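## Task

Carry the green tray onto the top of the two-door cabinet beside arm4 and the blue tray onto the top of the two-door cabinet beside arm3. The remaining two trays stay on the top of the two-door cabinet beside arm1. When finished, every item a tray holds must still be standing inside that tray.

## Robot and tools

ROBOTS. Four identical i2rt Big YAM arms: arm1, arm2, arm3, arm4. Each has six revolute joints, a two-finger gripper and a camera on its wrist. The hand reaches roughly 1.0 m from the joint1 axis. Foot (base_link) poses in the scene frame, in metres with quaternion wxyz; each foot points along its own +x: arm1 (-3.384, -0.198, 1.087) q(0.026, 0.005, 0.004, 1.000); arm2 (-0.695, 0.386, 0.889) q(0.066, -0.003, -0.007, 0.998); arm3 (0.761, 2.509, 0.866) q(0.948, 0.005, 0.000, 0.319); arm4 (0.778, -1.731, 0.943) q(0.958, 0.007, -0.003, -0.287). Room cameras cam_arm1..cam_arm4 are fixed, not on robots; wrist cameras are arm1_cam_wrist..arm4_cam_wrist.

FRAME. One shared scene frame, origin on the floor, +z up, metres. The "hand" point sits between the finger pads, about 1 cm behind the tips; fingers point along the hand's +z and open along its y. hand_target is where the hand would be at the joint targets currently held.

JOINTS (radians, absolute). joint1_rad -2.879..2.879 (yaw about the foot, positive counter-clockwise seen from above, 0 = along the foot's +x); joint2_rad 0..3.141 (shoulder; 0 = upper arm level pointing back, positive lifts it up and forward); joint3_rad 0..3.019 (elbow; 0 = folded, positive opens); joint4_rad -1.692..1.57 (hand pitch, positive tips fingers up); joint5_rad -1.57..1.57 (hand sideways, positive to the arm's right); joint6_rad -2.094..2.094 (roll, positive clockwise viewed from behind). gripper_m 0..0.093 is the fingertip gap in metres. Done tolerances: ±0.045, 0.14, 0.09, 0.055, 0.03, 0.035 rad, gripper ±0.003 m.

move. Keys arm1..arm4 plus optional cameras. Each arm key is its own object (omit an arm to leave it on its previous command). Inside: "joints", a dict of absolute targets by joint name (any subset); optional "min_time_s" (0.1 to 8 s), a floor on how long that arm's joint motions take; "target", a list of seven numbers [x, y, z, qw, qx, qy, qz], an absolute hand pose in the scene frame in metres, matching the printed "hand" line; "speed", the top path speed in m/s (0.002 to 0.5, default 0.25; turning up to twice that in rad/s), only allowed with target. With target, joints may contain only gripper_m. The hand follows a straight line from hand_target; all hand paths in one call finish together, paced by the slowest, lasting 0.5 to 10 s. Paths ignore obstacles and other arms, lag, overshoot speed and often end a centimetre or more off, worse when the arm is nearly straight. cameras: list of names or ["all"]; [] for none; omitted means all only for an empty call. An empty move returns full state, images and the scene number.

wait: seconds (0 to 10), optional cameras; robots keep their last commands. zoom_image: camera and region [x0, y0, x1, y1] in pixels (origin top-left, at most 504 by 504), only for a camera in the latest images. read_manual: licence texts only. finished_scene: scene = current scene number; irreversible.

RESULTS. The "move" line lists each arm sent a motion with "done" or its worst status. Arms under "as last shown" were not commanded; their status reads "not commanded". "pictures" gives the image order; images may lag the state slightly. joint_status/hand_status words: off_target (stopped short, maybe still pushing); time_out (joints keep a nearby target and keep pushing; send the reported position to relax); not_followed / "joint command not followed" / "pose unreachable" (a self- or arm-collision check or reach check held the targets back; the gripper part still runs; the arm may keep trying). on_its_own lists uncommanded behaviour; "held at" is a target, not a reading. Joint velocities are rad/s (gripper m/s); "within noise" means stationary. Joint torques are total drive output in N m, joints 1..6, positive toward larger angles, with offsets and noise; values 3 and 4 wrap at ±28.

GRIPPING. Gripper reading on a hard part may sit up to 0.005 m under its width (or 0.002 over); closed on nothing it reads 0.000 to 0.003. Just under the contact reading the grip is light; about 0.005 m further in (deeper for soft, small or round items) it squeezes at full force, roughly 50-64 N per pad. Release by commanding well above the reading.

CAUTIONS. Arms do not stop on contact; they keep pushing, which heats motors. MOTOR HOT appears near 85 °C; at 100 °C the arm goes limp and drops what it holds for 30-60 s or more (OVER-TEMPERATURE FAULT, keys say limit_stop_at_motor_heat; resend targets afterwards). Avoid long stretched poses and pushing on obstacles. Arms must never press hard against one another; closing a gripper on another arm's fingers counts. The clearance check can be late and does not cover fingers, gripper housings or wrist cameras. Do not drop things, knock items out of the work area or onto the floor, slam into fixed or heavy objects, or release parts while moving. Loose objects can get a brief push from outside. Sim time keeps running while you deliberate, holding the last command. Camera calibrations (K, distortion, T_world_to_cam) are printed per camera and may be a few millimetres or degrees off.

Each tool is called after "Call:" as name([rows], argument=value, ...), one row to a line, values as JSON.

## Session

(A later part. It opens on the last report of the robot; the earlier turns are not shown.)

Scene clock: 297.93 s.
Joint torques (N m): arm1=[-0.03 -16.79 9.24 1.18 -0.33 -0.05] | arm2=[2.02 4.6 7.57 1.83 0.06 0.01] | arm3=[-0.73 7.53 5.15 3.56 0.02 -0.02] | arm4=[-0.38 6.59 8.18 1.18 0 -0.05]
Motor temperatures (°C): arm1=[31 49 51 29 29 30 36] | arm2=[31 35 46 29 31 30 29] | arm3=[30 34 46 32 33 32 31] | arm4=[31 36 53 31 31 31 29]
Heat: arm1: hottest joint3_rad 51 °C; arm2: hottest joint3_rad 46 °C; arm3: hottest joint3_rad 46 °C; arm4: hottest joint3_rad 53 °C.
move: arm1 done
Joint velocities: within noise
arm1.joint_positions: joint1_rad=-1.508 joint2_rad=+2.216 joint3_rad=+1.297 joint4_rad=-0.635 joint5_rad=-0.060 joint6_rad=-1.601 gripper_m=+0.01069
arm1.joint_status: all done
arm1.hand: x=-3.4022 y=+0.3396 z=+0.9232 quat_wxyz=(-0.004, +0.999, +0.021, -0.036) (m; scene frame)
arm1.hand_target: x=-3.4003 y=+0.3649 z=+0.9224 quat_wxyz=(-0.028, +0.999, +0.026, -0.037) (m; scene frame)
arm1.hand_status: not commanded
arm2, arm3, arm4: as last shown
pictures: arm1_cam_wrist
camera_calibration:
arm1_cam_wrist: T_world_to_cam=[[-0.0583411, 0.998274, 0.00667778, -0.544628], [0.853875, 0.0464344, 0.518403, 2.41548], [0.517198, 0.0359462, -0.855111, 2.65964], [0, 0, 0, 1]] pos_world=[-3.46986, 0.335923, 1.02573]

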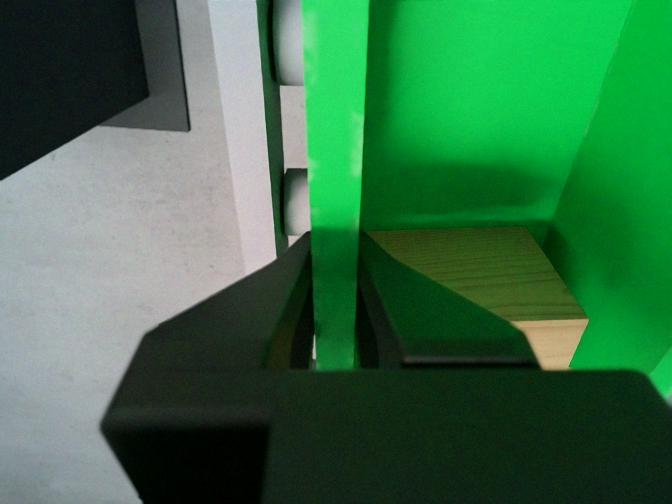

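Call:
move(arm1={"target":[-3.397,0.36,1.05,-0.02,0.9985,0.018,-0.034],"speed":0.35,"joints":{"gripper_m":0.045}}, arm2={"joints":{"joint1_rad":0.244,"joint2_rad":1.779,"joint3_rad":1.158,"joint4_rad":-0.931,"joint5_rad":0.0,"joint6_rad":0.112,"gripper_m":0.034},"min_time_s":4.5}, cameras=["cam_arm1","arm2_cam_wrist"])

Scene clock: 309.77 s.
Joint torques (N m): arm1=[-0.21 -16.56 9.46 0.02 -0.09 0.08] | arm2=[1.14 -12.4 7.92 0.92 -0.05 -0.07] | arm3=[-0.73 7.59 5.14 3.56 0.03 -0.02] | arm4=[-0.5 6.59 8.16 1.13 -0.01 -0.01]
Motor temperatures (°C): arm1=[31 49 51 29 29 30 35] | arm2=[31 35 46 29 31 30 29] | arm3=[30 34 46 32 33 32 31] | arm4=[31 36 52 32 31 31 29]
Heat: arm1: hottest joint3_rad 51 °C; arm2: hottest joint3_rad 46 °C; arm3: hottest joint3_rad 46 °C; arm4: hottest joint3_rad 52 °C.
move: arm1 done; arm2 done
Joint velocities: within noise
arm1.joint_positions: joint1_rad=-1.508 joint2_rad=+1.987 joint3_rad=+1.327 joint4_rad=-0.866 joint5_rad=-0.059 joint6_rad=-1.601 gripper_m=+0.04494
arm1.joint_status: all done
arm1.hand: x=-3.4008 y=+0.3509 z=+1.0500 quat_wxyz=(-0.018, +0.999, +0.021, -0.035) (m; scene frame)
arm1.hand_target: x=-3.3970 y=+0.3598 z=+1.0500 quat_wxyz=(-0.020, +0.999, +0.018, -0.034) (m; scene frame)
arm1.hand_status: done (0.010 m and 0.4 deg from the pose sent, 0.129 m and 1.8 deg at the start)
arm2.joint_positions: joint1_rad=+0.253 joint2_rad=+1.772 joint3_rad=+1.155 joint4_rad=-0.944 joint5_rad=+0.002 joint6_rad=+0.121 gripper_m=+0.03410
arm2.joint_status: all done
arm2.hand: x=-1.1697 y=+0.3296 z=+0.9046 quat_wxyz=(-0.007, +1.000, -0.001, -0.002) (m; scene frame)
arm2.hand_target: x=-1.1738 y=+0.3330 z=+0.9026 quat_wxyz=(-0.006, +1.000, +0.000, -0.006) (m; scene frame)
arm2.hand_status: not commanded
arm3, arm4: as last shown
pictures: arm2_cam_wrist, cam_arm1
camera_calibration:
arm2_cam_wrist: T_world_to_cam=[[0.00312435, 0.999621, 0.0273479, -0.350973], [0.814684, -0.0184035, 0.579613, 0.439047], [0.579897, 0.020469, -0.814433, 1.53517], [0, 0, 0, 1]] pos_world=[-1.24683, 0.327497, 1.00542]

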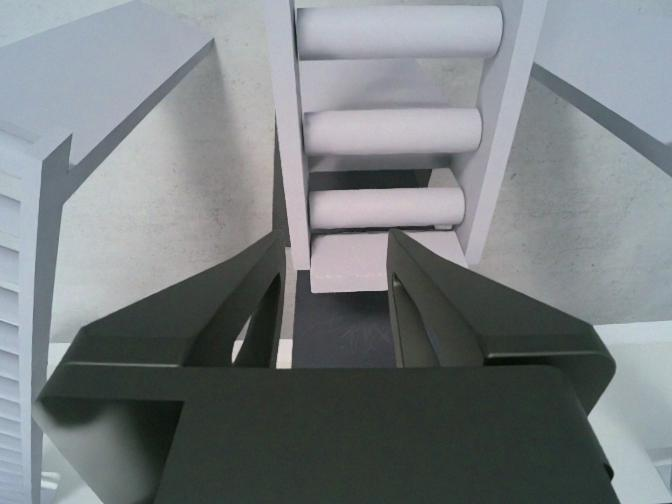

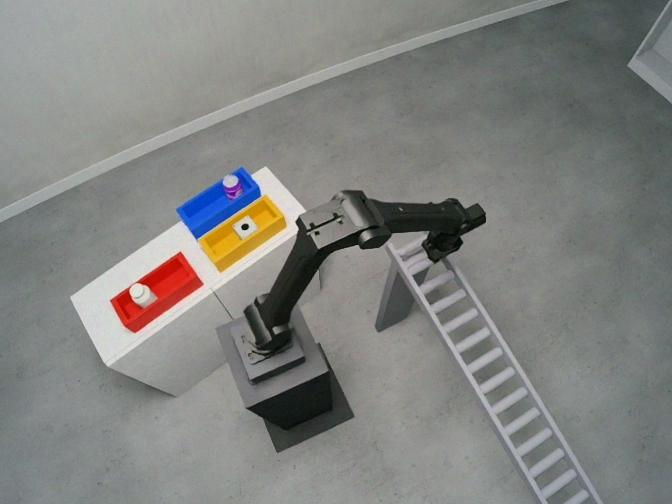

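Call:
move(arm1={"joints":{"joint1_rad":-0.09,"joint2_rad":2.20,"joint3_rad":1.645,"joint4_rad":-0.965,"joint5_rad":0.0,"joint6_rad":-1.935,"gripper_m":0.034},"min_time_s":4.5}, cameras=["arm2_cam_wrist","arm1_cam_wrist"])

Scene clock: 325.30 s.
Joint torques (N m): arm1=[-0.03 -18.73 11.51 -0.06 -0.07 -0.03] | arm2=[1.2 -12.28 7.88 0.92 -0.05 -0.08] | arm3=[-0.67 7.59 5.12 3.58 0.02 -0.02] | arm4=[-0.38 6.77 8.14 1.16 -0.01 -0.02]
Motor temperatures (°C): arm1=[31 49 50 29 29 30 34] | arm2=[31 36 45 29 31 30 29] | arm3=[30 34 46 32 33 32 31] | arm4=[31 36 52 32 31 31 29]
Heat: arm1: hottest joint3_rad 50 °C; arm2: hottest joint3_rad 45 °C; arm3: hottest joint3_rad 46 °C; arm4: hottest joint3_rad 52 °C.
move: arm1 done
Joint velocities: within noise
arm1.joint_positions: joint1_rad=-0.084 joint2_rad=+2.177 joint3_rad=+1.596 joint4_rad=-0.957 joint5_rad=-0.002 joint6_rad=-1.921 gripper_m=+0.03408
arm1.joint_status: all done
arm1.hand: x=-4.0001 y=-0.1147 z=+1.0385 quat_wxyz=(-0.015, +0.627, +0.779, -0.016) (m; scene frame)
arm1.hand_target: x=-4.0152 y=-0.1086 z=+1.0409 quat_wxyz=(-0.024, +0.624, +0.781, -0.020) (m; scene frame)
arm1.hand_status: not commanded
arm2, arm3, arm4: as last shown
pictures: arm1_cam_wrist, arm2_cam_wrist
camera_calibration:
arm1_cam_wrist: T_world_to_cam=[[-0.972543, -0.229301, 0.0397639, -3.95889], [-0.164228, 0.797276, 0.580844, -1.16385], [-0.164891, 0.558366, -0.813043, 0.371576], [0, 0, 0, 1]] pos_world=[-3.98006, -0.187345, 1.13554]
arm2_cam_wrist: T_world_to_cam=[[0.00312435, 0.999621, 0.0273479, -0.350973], [0.814684, -0.0184035, 0.579613, 0.439047], [0.579897, 0.020469, -0.814433, 1.53517], [0, 0, 0, 1]] pos_world=[-1.24683, 0.327497, 1.00542]

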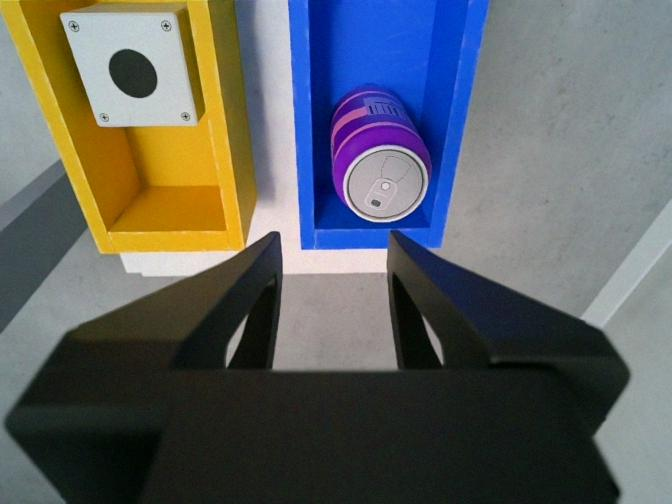

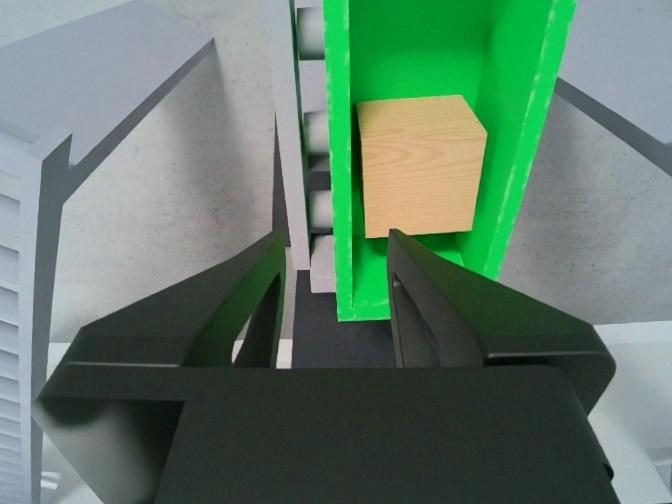

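Call:
move(arm1={"target":[-4.004,-0.111,0.905,-0.009,0.624,0.781,-0.004],"speed":0.15}, arm2={"target":[-1.191,0.340,0.835,-0.002,1.0,0.009,-0.003],"speed":0.12}, cameras=["arm2_cam_wrist","arm1_cam_wrist"])

Scene clock: 362.83 s.
Joint torques (N m): arm1=[0.44 -20.01 9.18 0.59 -0.04 -0.02] | arm2=[1.2 -12.63 7.9 0.9 -0.06 -0.09] | arm3=[-0.67 7.47 5.16 3.56 0.03 -0.02] | arm4=[-0.32 6.71 8.18 1.14 -0.01 -0.03]
Motor temperatures (°C): arm1=[31 47 50 29 29 30 34] | arm2=[31 37 44 29 31 30 29] | arm3=[30 34 45 32 33 32 31] | arm4=[31 36 52 32 31 31 29]
Heat: arm1: hottest joint3_rad 50 °C; arm2: hottest joint3_rad 44 °C; arm3: hottest joint3_rad 45 °C; arm4: hottest joint3_rad 52 °C.
move: arm1 off_target; arm2 done
Joint velocities: within noise
arm1.joint_positions: joint1_rad=-0.084 joint2_rad=+2.407 joint3_rad=+1.596 joint4_rad=-0.786 joint5_rad=+0.011 joint6_rad=-1.921 gripper_m=+0.03408
arm1.joint_status: not commanded
arm1.hand: x=-3.9858 y=-0.1158 z=+0.9023 quat_wxyz=(+0.006, +0.627, +0.779, +0.004) (m; scene frame)
arm1.hand_target: x=-4.0035 y=-0.1110 z=+0.9056 quat_wxyz=(-0.009, +0.624, +0.781, -0.004) (m; scene frame)
arm1.hand_status: off_target (0.019 m and 2.0 deg from the pose sent, 0.134 m and 1.6 deg at the start)
arm2.joint_positions: joint1_rad=+0.234 joint2_rad=+1.919 joint3_rad=+1.155 joint4_rad=-0.809 joint5_rad=-0.007 joint6_rad=+0.084 gripper_m=+0.03410
arm2.joint_status: not commanded
arm2.hand: x=-1.1822 y=+0.3369 z=+0.8368 quat_wxyz=(-0.004, +1.000, +0.008, +0.004) (m; scene frame)
arm2.hand_target: x=-1.1908 y=+0.3400 z=+0.8351 quat_wxyz=(-0.002, +1.000, +0.009, -0.003) (m; scene frame)
arm2.hand_status: done (0.009 m and 0.9 deg from the pose sent, 0.074 m and 1.3 deg at the start)
arm3.joint_positions: joint1_rad=+0.345 joint2_rad=+0.607 joint3_rad=+1.856 joint4_rad=-1.612 joint5_rad=-0.127 joint6_rad=-0.671 gripper_m=+0.09396
arm3.joint_status: not commanded
arm3.hand: x=+0.7996 y=+2.5987 z=+1.5437 quat_wxyz=(-0.553, +0.629, -0.526, -0.147) (m; scene frame)
arm3.hand_target: x=+0.7949 y=+2.5912 z=+1.5576 quat_wxyz=(-0.575, +0.618, -0.515, -0.149) (m; scene frame)
arm3.hand_status: not commanded
arm4.joint_positions: joint1_rad=-0.788 joint2_rad=+0.616 joint3_rad=+1.854 joint4_rad=-1.581 joint5_rad=+0.037 joint6_rad=+0.387 gripper_m=+0.09396
arm4.joint_status: not commanded
arm4.hand: x=+0.7861 y=-1.8486 z=+1.6239 quat_wxyz=(-0.499, -0.641, -0.512, +0.279) (m; scene frame)
arm4.hand_target: x=+0.7826 y=-1.8321 z=+1.6322 quat_wxyz=(-0.511, -0.634, -0.506, +0.285) (m; scene frame)
arm4.hand_status: not commanded
pictures: arm1_cam_wrist, arm2_cam_wrist
camera_calibration:
arm1_cam_wrist: T_world_to_cam=[[-0.972976, -0.230105, -0.019212, -3.88837], [-0.199217, 0.794469, 0.5737, -1.21488], [-0.116748, 0.562024, -0.81884, 0.46134], [0, 0, 0, 1]] pos_world=[-3.97146, -0.188837, 1.00004]
arm2_cam_wrist: T_world_to_cam=[[-0.0148462, 0.999691, 0.019932, -0.371363], [0.807349, 0.000224783, 0.590074, 0.464945], [0.589887, 0.0248525, -0.807103, 1.49121], [0, 0, 0, 1]] pos_world=[-1.26053, 0.334083, 0.936607]

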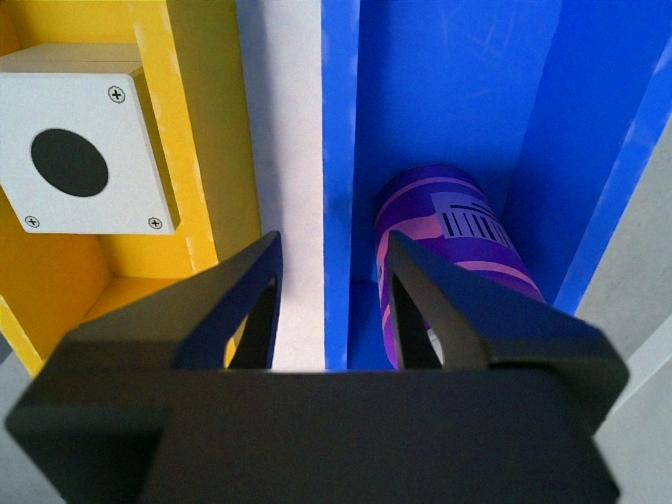

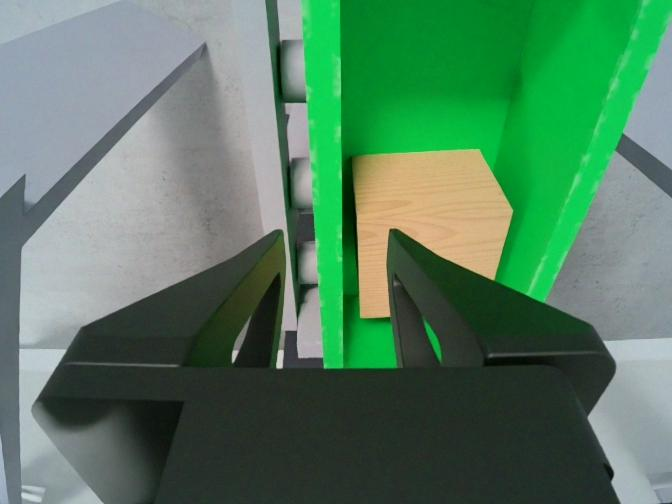

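Call:
move(arm1={"target":[-4.004,-0.112,0.843,-0.013,0.624,0.781,-0.008],"speed":0.1}, arm2={"target":[-1.195,0.3385,0.765,-0.002,1.0,0.009,-0.004],"speed":0.1}, cameras=["arm2_cam_wrist","arm1_cam_wrist"])

Scene clock: 373.23 s.
Joint torques (N m): arm1=[0.21 -19.9 8.95 0.72 -0.17 -0.01] | arm2=[1.44 -13.27 6.71 0.91 -0.05 -0.03] | arm3=[-0.67 7.65 5.15 3.56 0.03 -0.02] | arm4=[-0.32 6.53 8.24 1.14 0.02 -0.02]
Motor temperatures (°C): arm1=[31 47 50 29 29 30 33] | arm2=[31 36 43 29 31 30 29] | arm3=[30 34 45 33 33 32 31] | arm4=[31 36 52 32 31 31 29]
Heat: arm1: hottest joint3_rad 50 °C; arm2: hottest joint3_rad 43 °C; arm3: hottest joint3_rad 45 °C; arm4: hottest joint3_rad 52 °C.
move: arm1 off_target; arm2 done
Joint velocities: within noise
arm1.joint_positions: joint1_rad=-0.084 joint2_rad=+2.516 joint3_rad=+1.621 joint4_rad=-0.690 joint5_rad=+0.011 joint6_rad=-1.921 gripper_m=+0.03408
arm1.joint_status: not commanded
arm1.hand: x=-3.9849 y=-0.1166 z=+0.8439 quat_wxyz=(+0.002, +0.627, +0.779, +0.002) (m; scene frame)
arm1.hand_target: x=-4.0034 y=-0.1120 z=+0.8437 quat_wxyz=(-0.013, +0.624, +0.781, -0.008) (m; scene frame)
arm1.hand_status: off_target (0.020 m and 2.1 deg from the pose sent, 0.062 m and 2.7 deg at the start)
arm2.joint_positions: joint1_rad=+0.234 joint2_rad=+2.065 joint3_rad=+1.155 joint4_rad=-0.659 joint5_rad=-0.007 joint6_rad=+0.084 gripper_m=+0.03410
arm2.joint_status: not commanded
arm2.hand: x=-1.1876 y=+0.3373 z=+0.7677 quat_wxyz=(-0.003, +1.000, +0.009, +0.003) (m; scene frame)
arm2.hand_target: x=-1.1948 y=+0.3385 z=+0.7650 quat_wxyz=(-0.002, +1.000, +0.009, -0.004) (m; scene frame)
arm2.hand_status: done (0.008 m and 0.8 deg from the pose sent, 0.073 m and 1.0 deg at the start)
arm3, arm4: as last shown
pictures: arm1_cam_wrist, arm2_cam_wrist
camera_calibration:
arm1_cam_wrist: T_world_to_cam=[[-0.973141, -0.230017, -0.0094189, -3.89773], [-0.193234, 0.793913, 0.576509, -1.15917], [-0.125129, 0.562845, -0.817036, 0.379271], [0, 0, 0, 1]] pos_world=[-3.96957, -0.189735, 0.941439]
arm2_cam_wrist: T_world_to_cam=[[-0.0152617, 0.999691, 0.0196268, -0.370726], [0.809322, 0.000823777, 0.587365, 0.514221], [0.587167, 0.0248486, -0.809084, 1.4369], [0, 0, 0, 1]] pos_world=[-1.26553, 0.334483, 0.867811]

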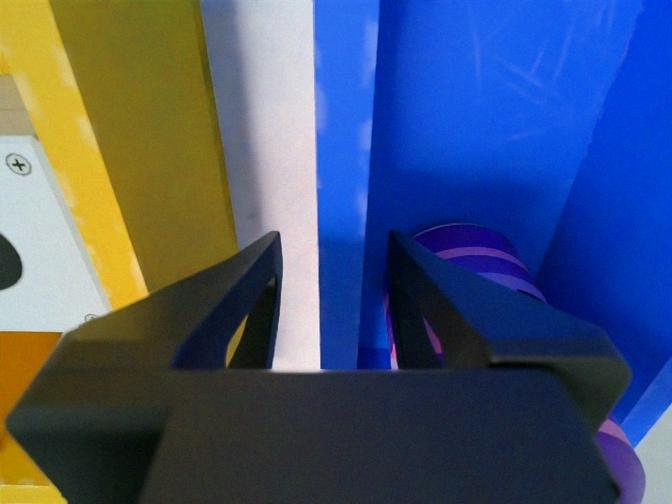

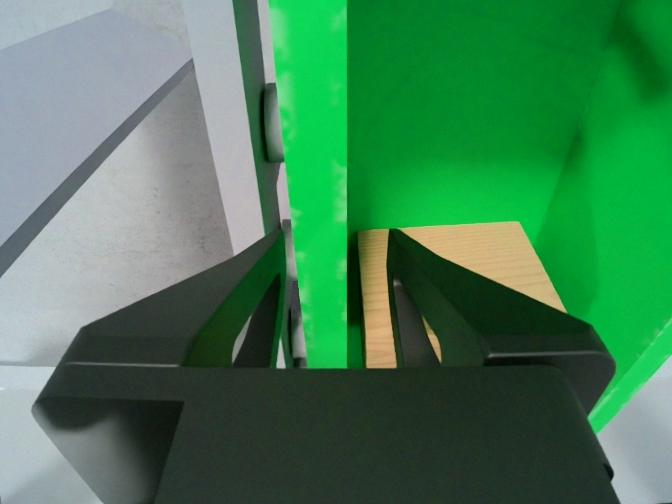

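Call:
move(arm1={"joints":{"gripper_m":0.003}}, arm2={"target":[-1.195,0.333,0.765,-0.002,1.0,0.009,-0.004],"speed":0.05,"joints":{"gripper_m":0.003}}, cameras=["arm2_cam_wrist"])

Scene clock: 378.07 s.
Joint torques (N m): arm1=[0.21 -19.96 8.81 0.57 -0.12 -0.01] | arm2=[2.2 -13.27 6.86 0.83 0.16 0.1] | arm3=[-0.73 7.65 5.11 3.59 0.04 -0.02] | arm4=[-0.09 6.59 8.23 1.18 0.01 -0.03]
Motor temperatures (°C): arm1=[31 48 51 29 29 30 34] | arm2=[31 36 43 29 31 30 30] | arm3=[30 34 45 33 33 32 31] | arm4=[31 36 52 32 31 31 29]
Heat: arm1: hottest joint3_rad 51 °C; arm2: hottest joint3_rad 43 °C; arm3: hottest joint3_rad 45 °C; arm4: hottest joint3_rad 52 °C.
move: arm1 off_target; arm2 off_target
Joint velocities: within noise
arm1.joint_positions: joint1_rad=-0.084 joint2_rad=+2.516 joint3_rad=+1.623 joint4_rad=-0.687 joint5_rad=+0.010 joint6_rad=-1.920 gripper_m=+0.01069
arm1.joint_status: gripper_m off_target (ended at +0.01071, target +0.00300)
arm1.hand: x=-3.9869 y=-0.1164 z=+0.8444 quat_wxyz=(+0.000, +0.628, +0.779, +0.000) (m; scene frame)
arm1.hand_target: x=-4.0033 y=-0.1122 z=+0.8437 quat_wxyz=(-0.013, +0.624, +0.781, -0.008) (m; scene frame)
arm1.hand_status: not commanded
arm2.joint_positions: joint1_rad=+0.234 joint2_rad=+2.065 joint3_rad=+1.155 joint4_rad=-0.658 joint5_rad=-0.013 joint6_rad=+0.084 gripper_m=+0.01204
arm2.joint_status: gripper_m off_target (ended at +0.01207, target +0.00300)
arm2.hand: x=-1.1877 y=+0.3360 z=+0.7677 quat_wxyz=(+0.000, +1.000, +0.009, +0.002) (m; scene frame)
arm2.hand_target: x=-1.1948 y=+0.3330 z=+0.7650 quat_wxyz=(-0.002, +1.000, +0.009, -0.004) (m; scene frame)
arm2.hand_status: done (0.008 m and 0.8 deg from the pose sent, 0.009 m and 0.8 deg at the start)
arm3, arm4: as last shown
pictures: arm2_cam_wrist
camera_calibration:
arm2_cam_wrist: T_world_to_cam=[[-0.0155525, 0.999788, 0.0134583, -0.365082], [0.809621, 0.00469342, 0.586934, 0.513758], [0.586747, 0.0200244, -0.809523, 1.43844], [0, 0, 0, 1]] pos_world=[-1.26562, 0.33379, 0.867817]

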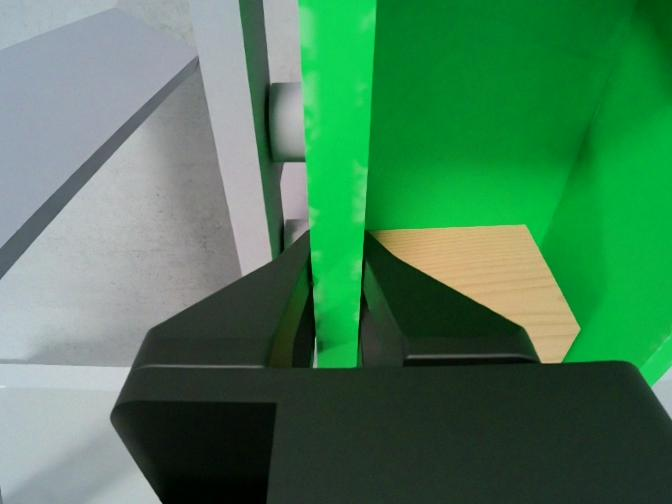

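Call:
move(arm1={"target":[-4.004,-0.112,0.955,-0.013,0.624,0.781,-0.008],"speed":0.12}, arm2={"target":[-1.192,0.338,0.885,-0.004,1.0,0.009,-0.004],"speed":0.12}, cameras=["arm1_cam_wrist","arm2_cam_wrist"])

Scene clock: 383.17 s.
Joint torques (N m): arm1=[0.38 -24.94 8.02 0.1 -0.16 -0.01] | arm2=[1.44 -16.44 10.58 -0.81 0.27 -0.03] | arm3=[-0.79 7.65 5.12 3.56 0.02 -0.02] | arm4=[-0.15 6.48 8.17 1.22 -0.01 -0.02]
Motor temperatures (°C): arm1=[31 49 51 29 29 30 34] | arm2=[31 37 43 29 31 30 30] | arm3=[30 34 45 33 33 32 31] | arm4=[31 36 52 32 31 31 29]
Heat: arm1: hottest joint3_rad 51 °C; arm2: hottest joint3_rad 43 °C; arm3: hottest joint3_rad 45 °C; arm4: hottest joint3_rad 52 °C.
move: arm1 off_target; arm2 off_target
Joint velocities: within noise
arm1.joint_positions: joint1_rad=-0.084 joint2_rad=+2.373 joint3_rad=+1.587 joint4_rad=-0.832 joint5_rad=+0.011 joint6_rad=-1.921 gripper_m=+0.01069
arm1.joint_status: not commanded
arm1.hand: x=-3.9799 y=-0.1165 z=+0.9197 quat_wxyz=(+0.016, +0.627, +0.779, +0.010) (m; scene frame)
arm1.hand_target: x=-4.0031 y=-0.1122 z=+0.9548 quat_wxyz=(-0.013, +0.624, +0.781, -0.008) (m; scene frame)
arm1.hand_status: off_target (0.043 m and 3.9 deg from the pose sent, 0.112 m and 1.8 deg at the start)
arm2.joint_positions: joint1_rad=+0.234 joint2_rad=+1.888 joint3_rad=+1.155 joint4_rad=-0.889 joint5_rad=-0.013 joint6_rad=+0.084 gripper_m=+0.01204
arm2.joint_status: not commanded
arm2.hand: x=-1.1679 y=+0.3370 z=+0.8518 quat_wxyz=(-0.003, +1.000, +0.008, +0.029) (m; scene frame)
arm2.hand_target: x=-1.1907 y=+0.3381 z=+0.8848 quat_wxyz=(-0.004, +1.000, +0.009, -0.004) (m; scene frame)
arm2.hand_status: off_target (0.041 m and 3.8 deg from the pose sent, 0.117 m and 0.9 deg at the start)
arm3, arm4: as last shown
pictures: arm1_cam_wrist, arm2_cam_wrist
camera_calibration:
arm1_cam_wrist: T_world_to_cam=[[-0.972366, -0.230128, -0.0393177, -3.8615], [-0.211393, 0.796399, 0.566623, -1.26485], [-0.0990831, 0.559277, -0.823038, 0.550591], [0, 0, 0, 1]] pos_world=[-3.96762, -0.189243, 1.01803]
arm2_cam_wrist: T_world_to_cam=[[-0.0157019, 0.999701, 0.0187483, -0.371594], [0.77759, 0.000421322, 0.628771, 0.376758], [0.628576, 0.0244514, -0.777364, 1.51483], [0, 0, 0, 1]] pos_world=[-1.25098, 0.334284, 0.947646]

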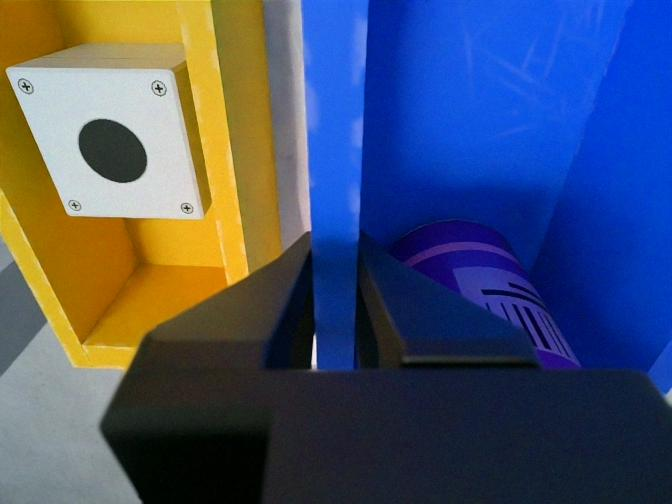

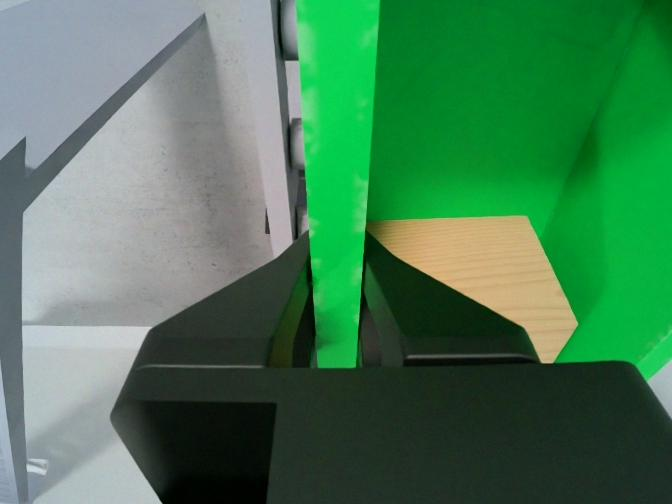

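Call:
move(arm2={"target": [-1.185, 0.338, 0.94, -0.004, 1.0, 0.009, -0.004], "speed": 0.12}, arm1={"target": [-4.004, -0.112, 1.09, -0.013, 0.624, 0.781, -0.008], "speed": 0.2}, cameras=["arm2_cam_wrist", "arm1_cam_wrist"])

Scene clock: 430.50 s.
Joint torques (N m): arm1=[0.5 -23.77 12.92 0.01 -0.15 0] | arm2=[1.44 -15.97 12.98 -0.9 0.27 -0.03] | arm3=[-0.73 7.65 5.12 3.56 0.03 -0.02] | arm4=[-0.21 6.65 8.24 1.14 -0.01 -0.03]
Motor temperatures (°C): arm1=[31 52 49 29 29 30 36] | arm2=[31 39 45 29 31 30 32] | arm3=[30 34 45 33 33 32 31] | arm4=[31 36 52 32 31 31 29]
Heat: arm1: hottest joint2_rad 52 °C; arm2: hottest joint3_rad 45 °C; arm3: hottest joint3_rad 45 °C; arm4: hottest joint3_rad 52 °C.
move: arm1 off_target; arm2 off_target
Joint velocities: within noise
arm1.joint_positions: joint1_rad=-0.084 joint2_rad=+2.160 joint3_rad=+1.576 joint4_rad=-1.076 joint5_rad=+0.011 joint6_rad=-1.921 gripper_m=+0.01069
arm1.joint_status: not commanded
arm1.hand: x=-3.9643 y=-0.1174 z=+1.0424 quat_wxyz=(+0.034, +0.626, +0.778, +0.021) (m; scene frame)
arm1.hand_target: x=-4.0005 y=-0.1126 z=+1.0915 quat_wxyz=(-0.013, +0.624, +0.781, -0.008) (m; scene frame)
arm1.hand_status: off_target (0.062 m and 6.4 deg from the pose sent, 0.172 m and 3.9 deg at the start; pose on its path clipped on 8 of 44 steps)
arm2.joint_positions: joint1_rad=+0.234 joint2_rad=+1.790 joint3_rad=+1.163 joint4_rad=-1.014 joint5_rad=-0.013 joint6_rad=+0.084 gripper_m=+0.01204
arm2.joint_status: not commanded
arm2.hand: x=-1.1547 y=+0.3377 z=+0.8999 quat_wxyz=(-0.004, +0.999, +0.008, +0.039) (m; scene frame)
arm2.hand_target: x=-1.1827 y=+0.3382 z=+0.9402 quat_wxyz=(-0.004, +1.000, +0.009, -0.004) (m; scene frame)
arm2.hand_status: off_target (0.050 m and 4.9 deg from the pose sent, 0.090 m and 3.8 deg at the start)
arm3, arm4: as last shown
pictures: arm1_cam_wrist, arm2_cam_wrist
camera_calibration:
arm1_cam_wrist: T_world_to_cam=[[-0.969741, -0.230828, -0.0794975, -3.78953], [-0.235607, 0.799554, 0.552452, -1.41125], [-0.063959, 0.554466, -0.829745, 0.799313], [0, 0, 0, 1]] pos_world=[-3.95624, -0.189553, 1.14162]
arm2_cam_wrist: T_world_to_cam=[[-0.0158346, 0.999665, 0.0204731, -0.374649], [0.765088, -0.00106867, 0.643925, 0.308689], [0.643731, 0.02586, -0.764814, 1.54955], [0, 0, 0, 1]] pos_world=[-1.2396, 0.334782, 0.994019]

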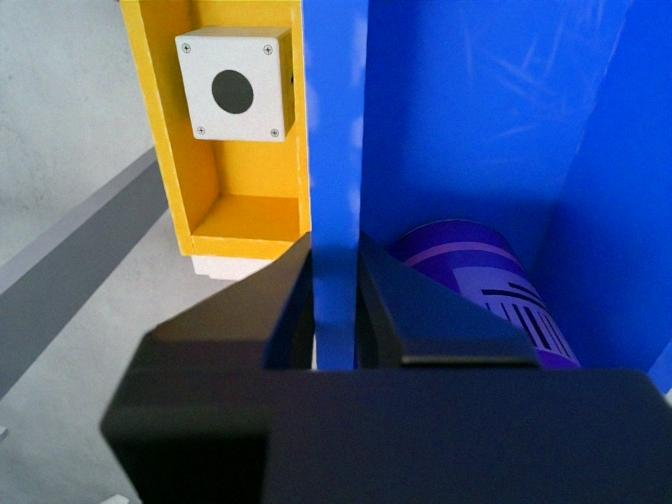

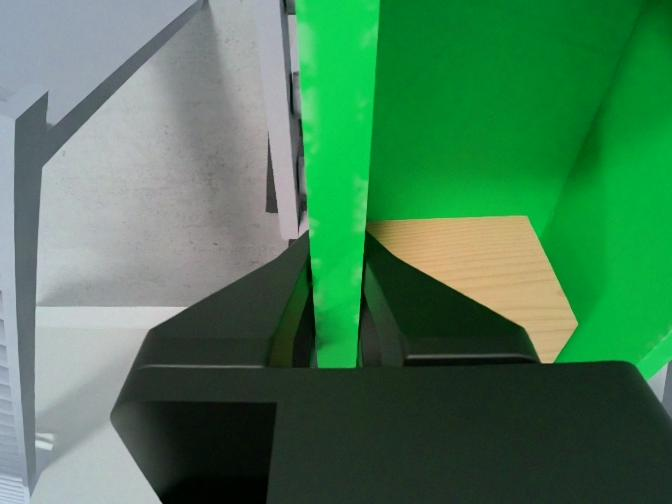

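Call:
move(arm2={"joints": {"joint1_rad": 1.10, "joint2_rad": 2.084, "joint3_rad": 1.60, "joint4_rad": -1.115, "joint5_rad": -0.01, "joint6_rad": 1.473}, "min_time_s": 5}, arm1={"joints": {"joint1_rad": -1.485, "joint2_rad": 2.056, "joint3_rad": 1.342, "joint4_rad": -0.758, "joint5_rad": -0.07, "joint6_rad": -1.585}, "min_time_s": 5.5}, cameras=["arm2_cam_wrist", "arm1_cam_wrist"])

Scene clock: 448.80 s.
Joint torques (N m): arm1=[0.97 -22.95 7.72 0.95 -0.18 0.19] | arm2=[1.9 -16.91 13.48 -1.17 -0.04 0.12] | arm3=[-0.67 7.47 5.15 3.58 0.03 -0.02] | arm4=[-0.44 6.36 8.2 1.1 0 -0.04]
Motor temperatures (°C): arm1=[31 56 53 29 29 30 36] | arm2=[31 39 50 29 31 30 32] | arm3=[30 34 45 33 33 32 31] | arm4=[31 36 52 32 31 31 29]
Heat: arm1: hottest joint2_rad 56 °C; arm2: hottest joint3_rad 50 °C; arm3: hottest joint3_rad 45 °C; arm4: hottest joint3_rad 52 °C.
move: arm1 done; arm2 done
Joint velocities: within noise
arm1.joint_positions: joint1_rad=-1.491 joint2_rad=+2.117 joint3_rad=+1.325 joint4_rad=-0.776 joint5_rad=-0.070 joint6_rad=-1.596 gripper_m=+0.01069
arm1.joint_status: all done
arm1.hand: x=-3.4128 y=+0.3456 z=+0.9816 quat_wxyz=(+0.003, +0.999, +0.027, -0.041) (m; scene frame)
arm1.hand_target: x=-3.4164 y=+0.3717 z=+1.0195 quat_wxyz=(-0.045, +0.998, +0.025, -0.041) (m; scene frame)
arm1.hand_status: not commanded
arm2.joint_positions: joint1_rad=+1.101 joint2_rad=+2.093 joint3_rad=+1.534 joint4_rad=-1.089 joint5_rad=-0.007 joint6_rad=+1.466 gripper_m=+0.01204
arm2.joint_status: all done
arm2.hand: x=-1.0193 y=-0.0864 z=+0.8556 quat_wxyz=(-0.043, +0.968, -0.246, +0.018) (m; scene frame)
arm2.hand_target: x=-1.0330 y=-0.1067 z=+0.8818 quat_wxyz=(-0.019, +0.968, -0.250, +0.011) (m; scene frame)
arm2.hand_status: not commanded
arm3, arm4: as last shown
pictures: arm1_cam_wrist, arm2_cam_wrist
camera_calibration:
arm1_cam_wrist: T_world_to_cam=[[-0.070766, 0.99747, -0.0067587, -0.580637], [0.858428, 0.0643497, 0.508881, 2.4127], [0.508029, 0.0302096, -0.86081, 2.69109], [0, 0, 0, 1]] pos_world=[-3.47937, 0.342614, 1.08482]
arm2_cam_wrist: T_world_to_cam=[[0.476334, 0.87298, 0.104936, 0.470755], [0.676544, -0.44012, 0.590409, 0.150749], [0.5616, -0.210238, -0.800254, 1.36573], [0, 0, 0, 1]] pos_world=[-1.09322, -0.0574832, 0.95453]

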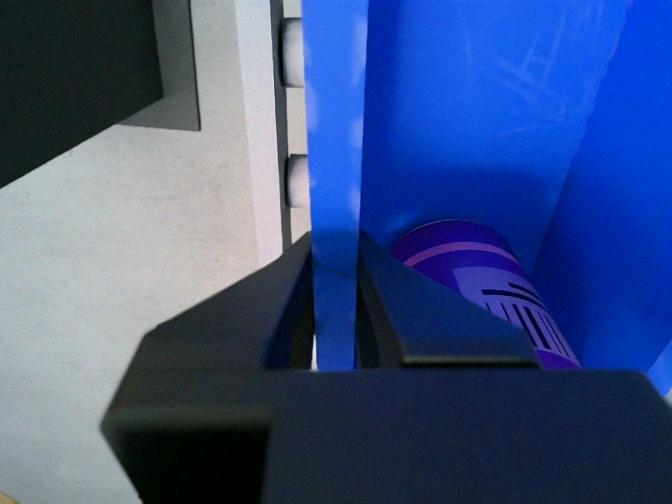

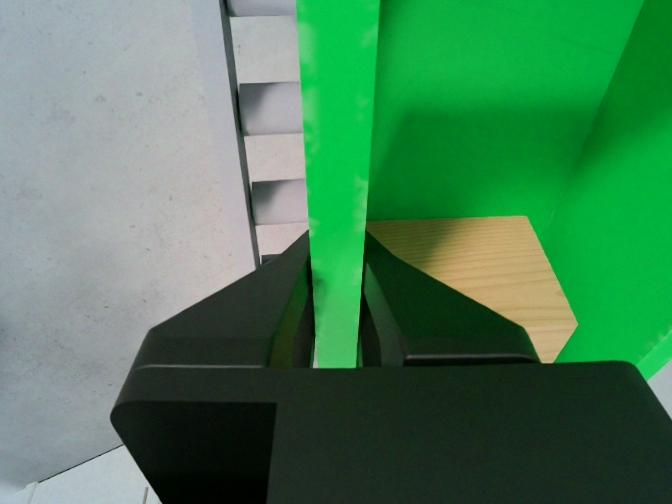

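Call:
move(arm2={"joints": {"joint2_rad": 2.25, "joint4_rad": -0.86}, "min_time_s": 2}, arm1={"joints": {"joint2_rad": 2.13, "joint3_rad": 1.345, "joint4_rad": -0.66}, "min_time_s": 1.5}, cameras=["arm2_cam_wrist", "arm1_cam_wrist"])

Scene clock: 459.63 s.
Joint torques (N m): arm1=[1.08 -20.37 7.8 1.24 -0.17 0.2] | arm2=[1.9 -17.32 11.54 0.46 0.24 0.1] | arm3=[-0.73 7.59 5.12 3.56 0.03 -0.02] | arm4=[-0.26 6.53 8.23 1.13 -0.01 -0.04]
Motor temperatures (°C): arm1=[31 55 52 29 29 30 36] | arm2=[31 39 51 29 31 30 32] | arm3=[30 34 45 33 33 32 31] | arm4=[31 36 52 32 31 31 29]
Heat: arm1: hottest joint2_rad 55 °C; arm2: hottest joint3_rad 51 °C; arm3: hottest joint3_rad 45 °C; arm4: hottest joint3_rad 52 °C.
move: arm1 done; arm2 done
Joint velocities: within noise
arm1.joint_positions: joint1_rad=-1.491 joint2_rad=+2.153 joint3_rad=+1.325 joint4_rad=-0.681 joint5_rad=-0.070 joint6_rad=-1.595 gripper_m=+0.01069
arm1.joint_status: all done
arm1.hand: x=-3.4134 y=+0.3604 z=+0.9634 quat_wxyz=(-0.027, +0.998, +0.027, -0.041) (m; scene frame)
arm1.hand_target: x=-3.4171 y=+0.3815 z=+0.9821 quat_wxyz=(-0.058, +0.997, +0.026, -0.041) (m; scene frame)
arm1.hand_status: not commanded
arm2.joint_positions: joint1_rad=+1.101 joint2_rad=+2.254 joint3_rad=+1.547 joint4_rad=-0.866 joint5_rad=-0.015 joint6_rad=+1.467 gripper_m=+0.01204
arm2.joint_status: all done
arm2.hand: x=-1.0343 y=-0.1103 z=+0.7656 quat_wxyz=(-0.006, +0.969, -0.247, +0.009) (m; scene frame)
arm2.hand_target: x=-1.0515 y=-0.1329 z=+0.7834 quat_wxyz=(+0.022, +0.968, -0.250, -0.005) (m; scene frame)
arm2.hand_status: not commanded
arm3, arm4: as last shown
pictures: arm1_cam_wrist, arm2_cam_wrist
camera_calibration:
arm1_cam_wrist: T_world_to_cam=[[-0.069626, 0.996181, 0.0526843, -0.648456], [0.859352, 0.033074, 0.510314, 2.43461], [0.506622, 0.0808054, -0.858373, 2.64998], [0, 0, 0, 1]] pos_world=[-3.47988, 0.351325, 1.06641]
arm2_cam_wrist: T_world_to_cam=[[0.479602, 0.877028, 0.0283379, 0.570819], [0.697666, -0.400708, 0.593881, 0.227058], [0.532206, -0.265057, -0.804053, 1.26362], [0, 0, 0, 1]] pos_world=[-1.10468, -0.0747099, 0.864994]

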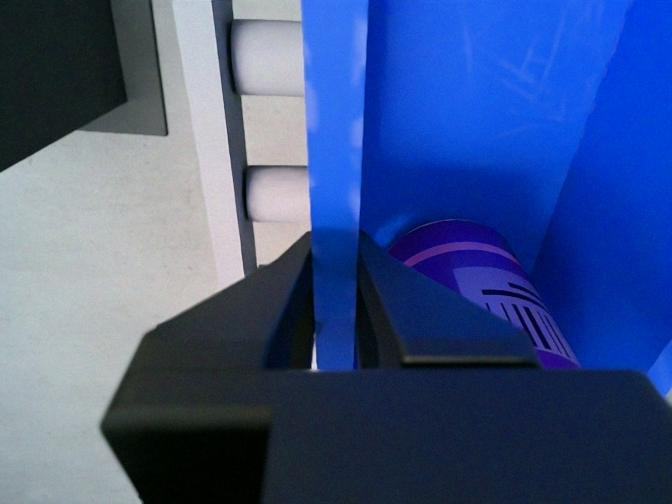

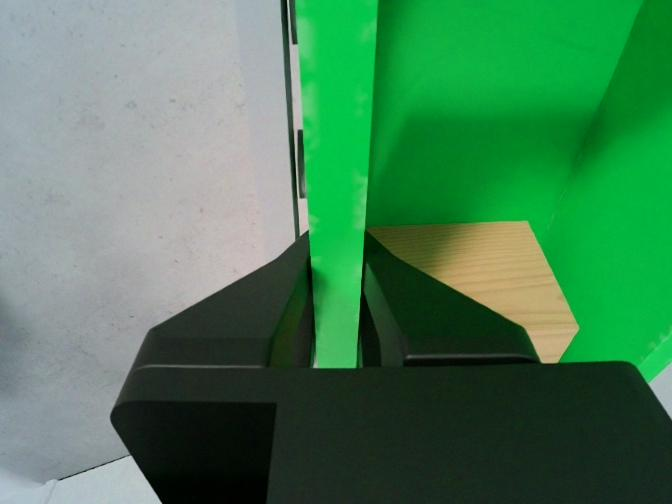

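Call:
move(arm2={"joints": {"joint2_rad": 2.285, "joint4_rad": -0.825}, "min_time_s": 1.2}, arm1={"joints": {"joint2_rad": 2.19, "joint3_rad": 1.305, "joint4_rad": -0.66}, "min_time_s": 1.5}, cameras=["arm2_cam_wrist", "arm1_cam_wrist"])

Scene clock: 472.87 s.
Joint torques (N m): arm1=[1.03 -17.85 5.94 0.73 -0.39 0.18] | arm2=[1.9 -16.5 11.4 0.75 0.4 0.13] | arm3=[-0.67 7.53 5.12 3.59 0.03 -0.02] | arm4=[-0.44 6.77 8.17 1.11 0 -0.03]
Motor temperatures (°C): arm1=[31 54 51 29 29 30 37] | arm2=[31 41 50 29 31 30 33] | arm3=[30 34 45 33 33 32 31] | arm4=[31 36 52 32 31 31 29]
Heat: arm1: hottest joint2_rad 54 °C; arm2: hottest joint3_rad 50 °C; arm3: hottest joint3_rad 45 °C; arm4: hottest joint3_rad 52 °C.
move: arm1 done; arm2 done
Joint velocities: within noise
arm1.joint_positions: joint1_rad=-1.491 joint2_rad=+2.180 joint3_rad=+1.304 joint4_rad=-0.669 joint5_rad=-0.066 joint6_rad=-1.595 gripper_m=+0.01069
arm1.joint_status: all done
arm1.hand: x=-3.4124 y=+0.3450 z=+0.9438 quat_wxyz=(-0.009, +0.999, +0.026, -0.039) (m; scene frame)
arm1.hand_target: x=-3.4164 y=+0.3448 z=+0.9388 quat_wxyz=(-0.008, +0.999, +0.024, -0.041) (m; scene frame)
arm1.hand_status: not commanded
arm2.joint_positions: joint1_rad=+1.101 joint2_rad=+2.276 joint3_rad=+1.547 joint4_rad=-0.837 joint5_rad=-0.019 joint6_rad=+1.464 gripper_m=+0.01204
arm2.joint_status: all done
arm2.hand: x=-1.0343 y=-0.1120 z=+0.7527 quat_wxyz=(-0.002, +0.969, -0.245, +0.009) (m; scene frame)
arm2.hand_target: x=-1.0515 y=-0.1328 z=+0.7626 quat_wxyz=(+0.022, +0.968, -0.250, -0.005) (m; scene frame)
arm2.hand_status: not commanded
arm3, arm4: as last shown
pictures: arm1_cam_wrist, arm2_cam_wrist
camera_calibration:
arm1_cam_wrist: T_world_to_cam=[[-0.0693315, 0.997462, 0.0161954, -0.597076], [0.856492, 0.0511936, 0.513615, 2.42504], [0.511483, 0.049481, -0.857868, 2.66077], [0, 0, 0, 1]] pos_world=[-3.47937, 0.339756, 1.04672]
arm2_cam_wrist: T_world_to_cam=[[0.476994, 0.878644, 0.0214699, 0.575205], [0.698967, -0.394035, 0.596809, 0.234016], [0.532843, -0.269668, -0.802096, 1.25148], [0, 0, 0, 1]] pos_world=[-1.10478, -0.0757059, 0.851795]

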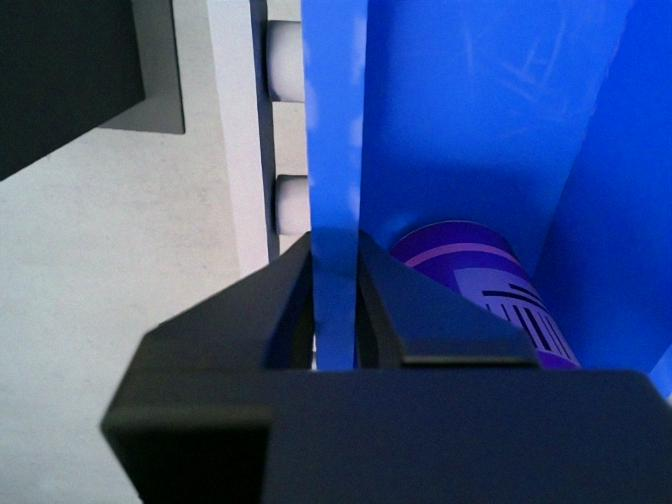

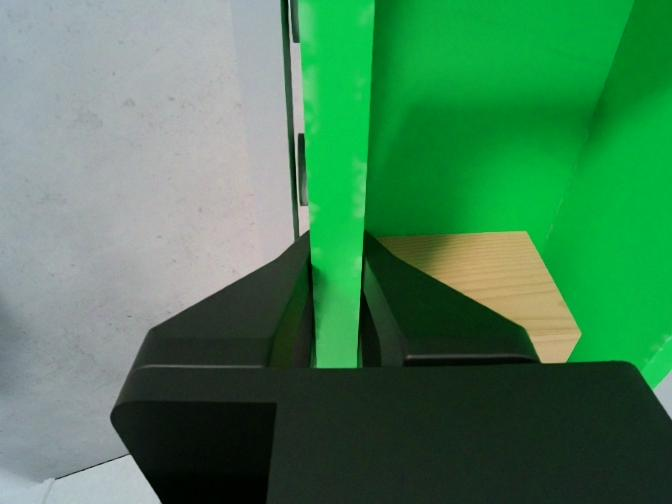

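Call:
move(arm2={"joints": {"joint2_rad": 2.305, "joint4_rad": -0.805}, "min_time_s": 0.8}, arm1={"joints": {"joint2_rad": 2.13, "joint3_rad": 1.255, "joint4_rad": -0.69}, "min_time_s": 1.2}, cameras=["arm2_cam_wrist", "arm1_cam_wrist"])

Scene clock: 495.30 s.
Joint torques (N m): arm1=[1.03 -21.3 5.35 -0.43 -0.1 -0.05] | arm2=[1.9 -15.21 11.41 1.47 0.4 0.15] | arm3=[-0.79 7.53 5.14 3.56 0.03 -0.02] | arm4=[-0.38 6.65 8.17 1.21 -0.02 -0.04]
Motor temperatures (°C): arm1=[31 54 47 29 29 30 37] | arm2=[31 40 49 29 31 30 33] | arm3=[30 34 45 33 33 32 31] | arm4=[31 36 52 32 31 31 29]
Heat: arm1: hottest joint2_rad 54 °C; arm2: hottest joint3_rad 49 °C; arm3: hottest joint3_rad 45 °C; arm4: hottest joint3_rad 52 °C.
move: arm1 done; arm2 done
Joint velocities: within noise
arm1.joint_positions: joint1_rad=-1.492 joint2_rad=+2.172 joint3_rad=+1.257 joint4_rad=-0.674 joint5_rad=-0.072 joint6_rad=-1.569 gripper_m=+0.01069
arm1.joint_status: all done
arm1.hand: x=-3.4125 y=+0.3203 z=+0.9370 quat_wxyz=(+0.014, +0.999, +0.013, -0.042) (m; scene frame)
arm1.hand_target: x=-3.4154 y=+0.3262 z=+0.9573 quat_wxyz=(+0.002, +0.999, +0.024, -0.041) (m; scene frame)
arm1.hand_status: not commanded
arm2.joint_positions: joint1_rad=+1.101 joint2_rad=+2.278 joint3_rad=+1.547 joint4_rad=-0.832 joint5_rad=-0.020 joint6_rad=+1.463 gripper_m=+0.01204
arm2.joint_status: all done
arm2.hand: x=-1.0348 y=-0.1128 z=+0.7518 quat_wxyz=(+0.000, +0.970, -0.244, +0.009) (m; scene frame)
arm2.hand_target: x=-1.0514 y=-0.1326 z=+0.7507 quat_wxyz=(+0.022, +0.968, -0.250, -0.005) (m; scene frame)
arm2.hand_status: not commanded
arm3.joint_positions: joint1_rad=+0.345 joint2_rad=+0.607 joint3_rad=+1.856 joint4_rad=-1.612 joint5_rad=-0.127 joint6_rad=-0.671 gripper_m=+0.09396
arm3.joint_status: not commanded
arm3.hand: x=+0.7996 y=+2.5987 z=+1.5437 quat_wxyz=(-0.553, +0.629, -0.526, -0.147) (m; scene frame)
arm3.hand_target: x=+0.7949 y=+2.5912 z=+1.5576 quat_wxyz=(-0.575, +0.618, -0.515, -0.149) (m; scene frame)
arm3.hand_status: not commanded
arm4.joint_positions: joint1_rad=-0.788 joint2_rad=+0.616 joint3_rad=+1.854 joint4_rad=-1.581 joint5_rad=+0.037 joint6_rad=+0.387 gripper_m=+0.09396
arm4.joint_status: not commanded
arm4.hand: x=+0.7861 y=-1.8486 z=+1.6239 quat_wxyz=(-0.499, -0.641, -0.512, +0.279) (m; scene frame)
arm4.hand_target: x=+0.7826 y=-1.8321 z=+1.6322 quat_wxyz=(-0.511, -0.634, -0.506, +0.285) (m; scene frame)
arm4.hand_status: not commanded
pictures: arm1_cam_wrist, arm2_cam_wrist
camera_calibration:
arm1_cam_wrist: T_world_to_cam=[[-0.0436074, 0.998625, -0.0290953, -0.442436], [0.860442, 0.0523407, 0.506853, 2.44943], [0.507679, -0.0029323, -0.861541, 2.66348], [0, 0, 0, 1]] pos_world=[-3.47908, 0.321433, 1.04032]
arm2_cam_wrist: T_world_to_cam=[[0.475623, 0.879474, 0.0175753, 0.577754], [0.700681, -0.390859, 0.596887, 0.236594], [0.531816, -0.271579, -0.802133, 1.24951], [0, 0, 0, 1]] pos_world=[-1.10508, -0.0763045, 0.850898]

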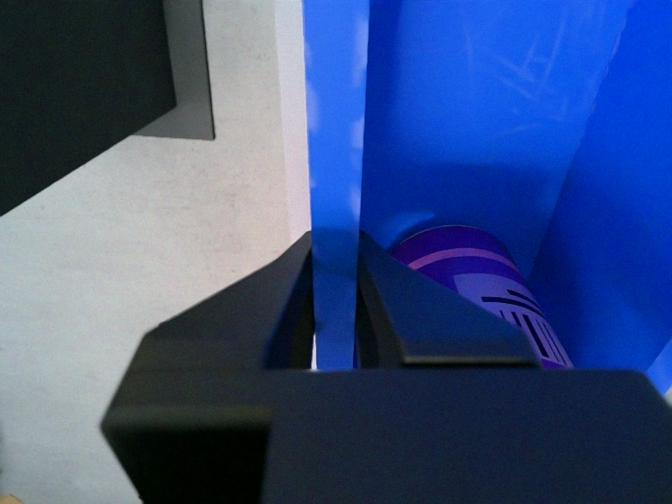

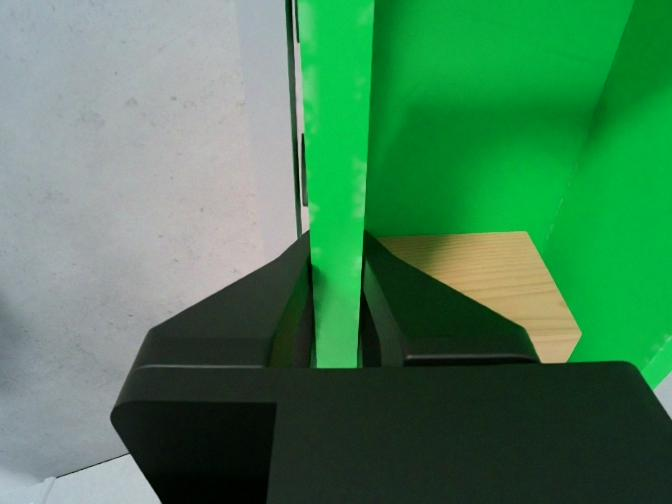

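Call:
move(arm2={"target": [-1.035, -0.114, 0.89, 0.0, 0.97, -0.244, 0.009], "speed": 0.35, "joints": {"gripper_m": 0.045}}, arm1={"joints": {"joint2_rad": 2.13, "joint4_rad": -0.615}, "min_time_s": 1.2}, cameras=["arm2_cam_wrist", "arm1_cam_wrist"])

Scene clock: 514.10 s.
Joint torques (N m): arm1=[0.85 -21.01 6.52 0.95 -0.1 -0.06] | arm2=[1.96 -16.21 11.14 -0.38 0 0.02] | arm3=[-0.62 7.65 5.14 3.55 0.03 -0.02] | arm4=[-0.26 6.65 8.24 1.26 -0.02 -0.04]
Motor temperatures (°C): arm1=[31 54 46 29 29 30 37] | arm2=[31 41 49 29 31 30 33] | arm3=[30 34 45 33 33 32 31] | arm4=[31 36 52 32 31 31 29]
Heat: arm1: hottest joint2_rad 54 °C; arm2: hottest joint3_rad 49 °C; arm3: hottest joint3_rad 45 °C; arm4: hottest joint3_rad 52 °C.
move: arm1 done; arm2 off_target
Joint velocities: within noise
arm1.joint_positions: joint1_rad=-1.492 joint2_rad=+2.172 joint3_rad=+1.241 joint4_rad=-0.632 joint5_rad=-0.072 joint6_rad=-1.569 gripper_m=+0.01069
arm1.joint_status: all done
arm1.hand: x=-3.4126 y=+0.3219 z=+0.9334 quat_wxyz=(+0.001, +0.999, +0.013, -0.042) (m; scene frame)
arm1.hand_target: x=-3.4161 y=+0.3450 z=+0.9581 quat_wxyz=(-0.036, +0.998, +0.025, -0.041) (m; scene frame)
arm1.hand_status: not commanded
arm2.joint_positions: joint1_rad=+1.101 joint2_rad=+2.063 joint3_rad=+1.562 joint4_rad=-1.080 joint5_rad=-0.018 joint6_rad=+1.463 gripper_m=+0.04493
arm2.joint_status: all done
arm2.hand: x=-1.0284 y=-0.1037 z=+0.8809 quat_wxyz=(-0.009, +0.969, -0.245, +0.012) (m; scene frame)
arm2.hand_target: x=-1.0348 y=-0.1137 z=+0.8901 quat_wxyz=(+0.000, +0.970, -0.244, +0.009) (m; scene frame)
arm2.hand_status: off_target (0.015 m and 1.1 deg from the pose sent, 0.138 m and 0.1 deg at the start; pose on its path clipped on 3 of 46 steps)
arm3, arm4: as last shown
pictures: arm1_cam_wrist, arm2_cam_wrist
camera_calibration:
arm1_cam_wrist: T_world_to_cam=[[-0.0433268, 0.999055, -0.0035354, -0.46715], [0.860813, 0.0391272, 0.507416, 2.45626], [0.507074, 0.0189414, -0.861694, 2.65142], [0, 0, 0, 1]] pos_world=[-3.47908, 0.320381, 1.03672]
arm2_cam_wrist: T_world_to_cam=[[0.475751, 0.878814, 0.0366931, 0.547789], [0.694817, -0.401068, 0.59697, 0.151421], [0.539342, -0.258514, -0.801424, 1.36067], [0, 0, 0, 1]] pos_world=[-1.09969, -0.0689219, 0.979982]

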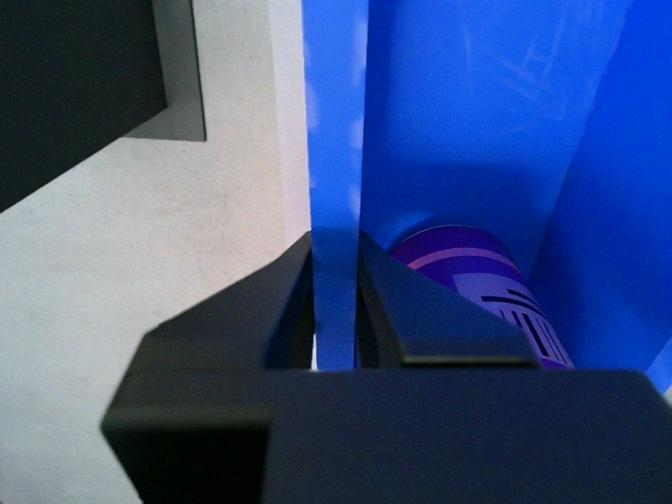

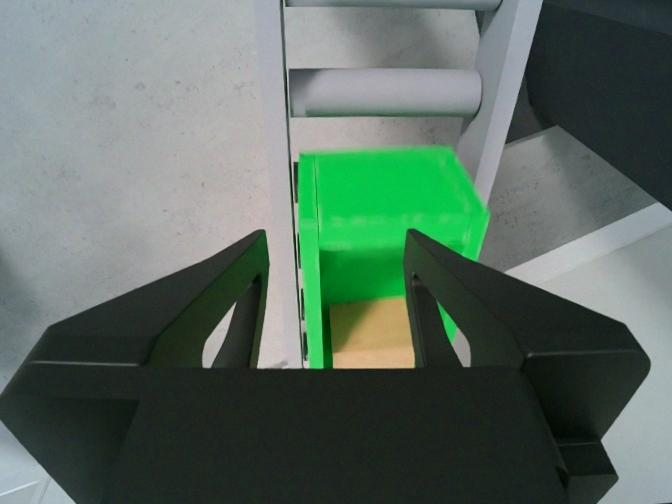

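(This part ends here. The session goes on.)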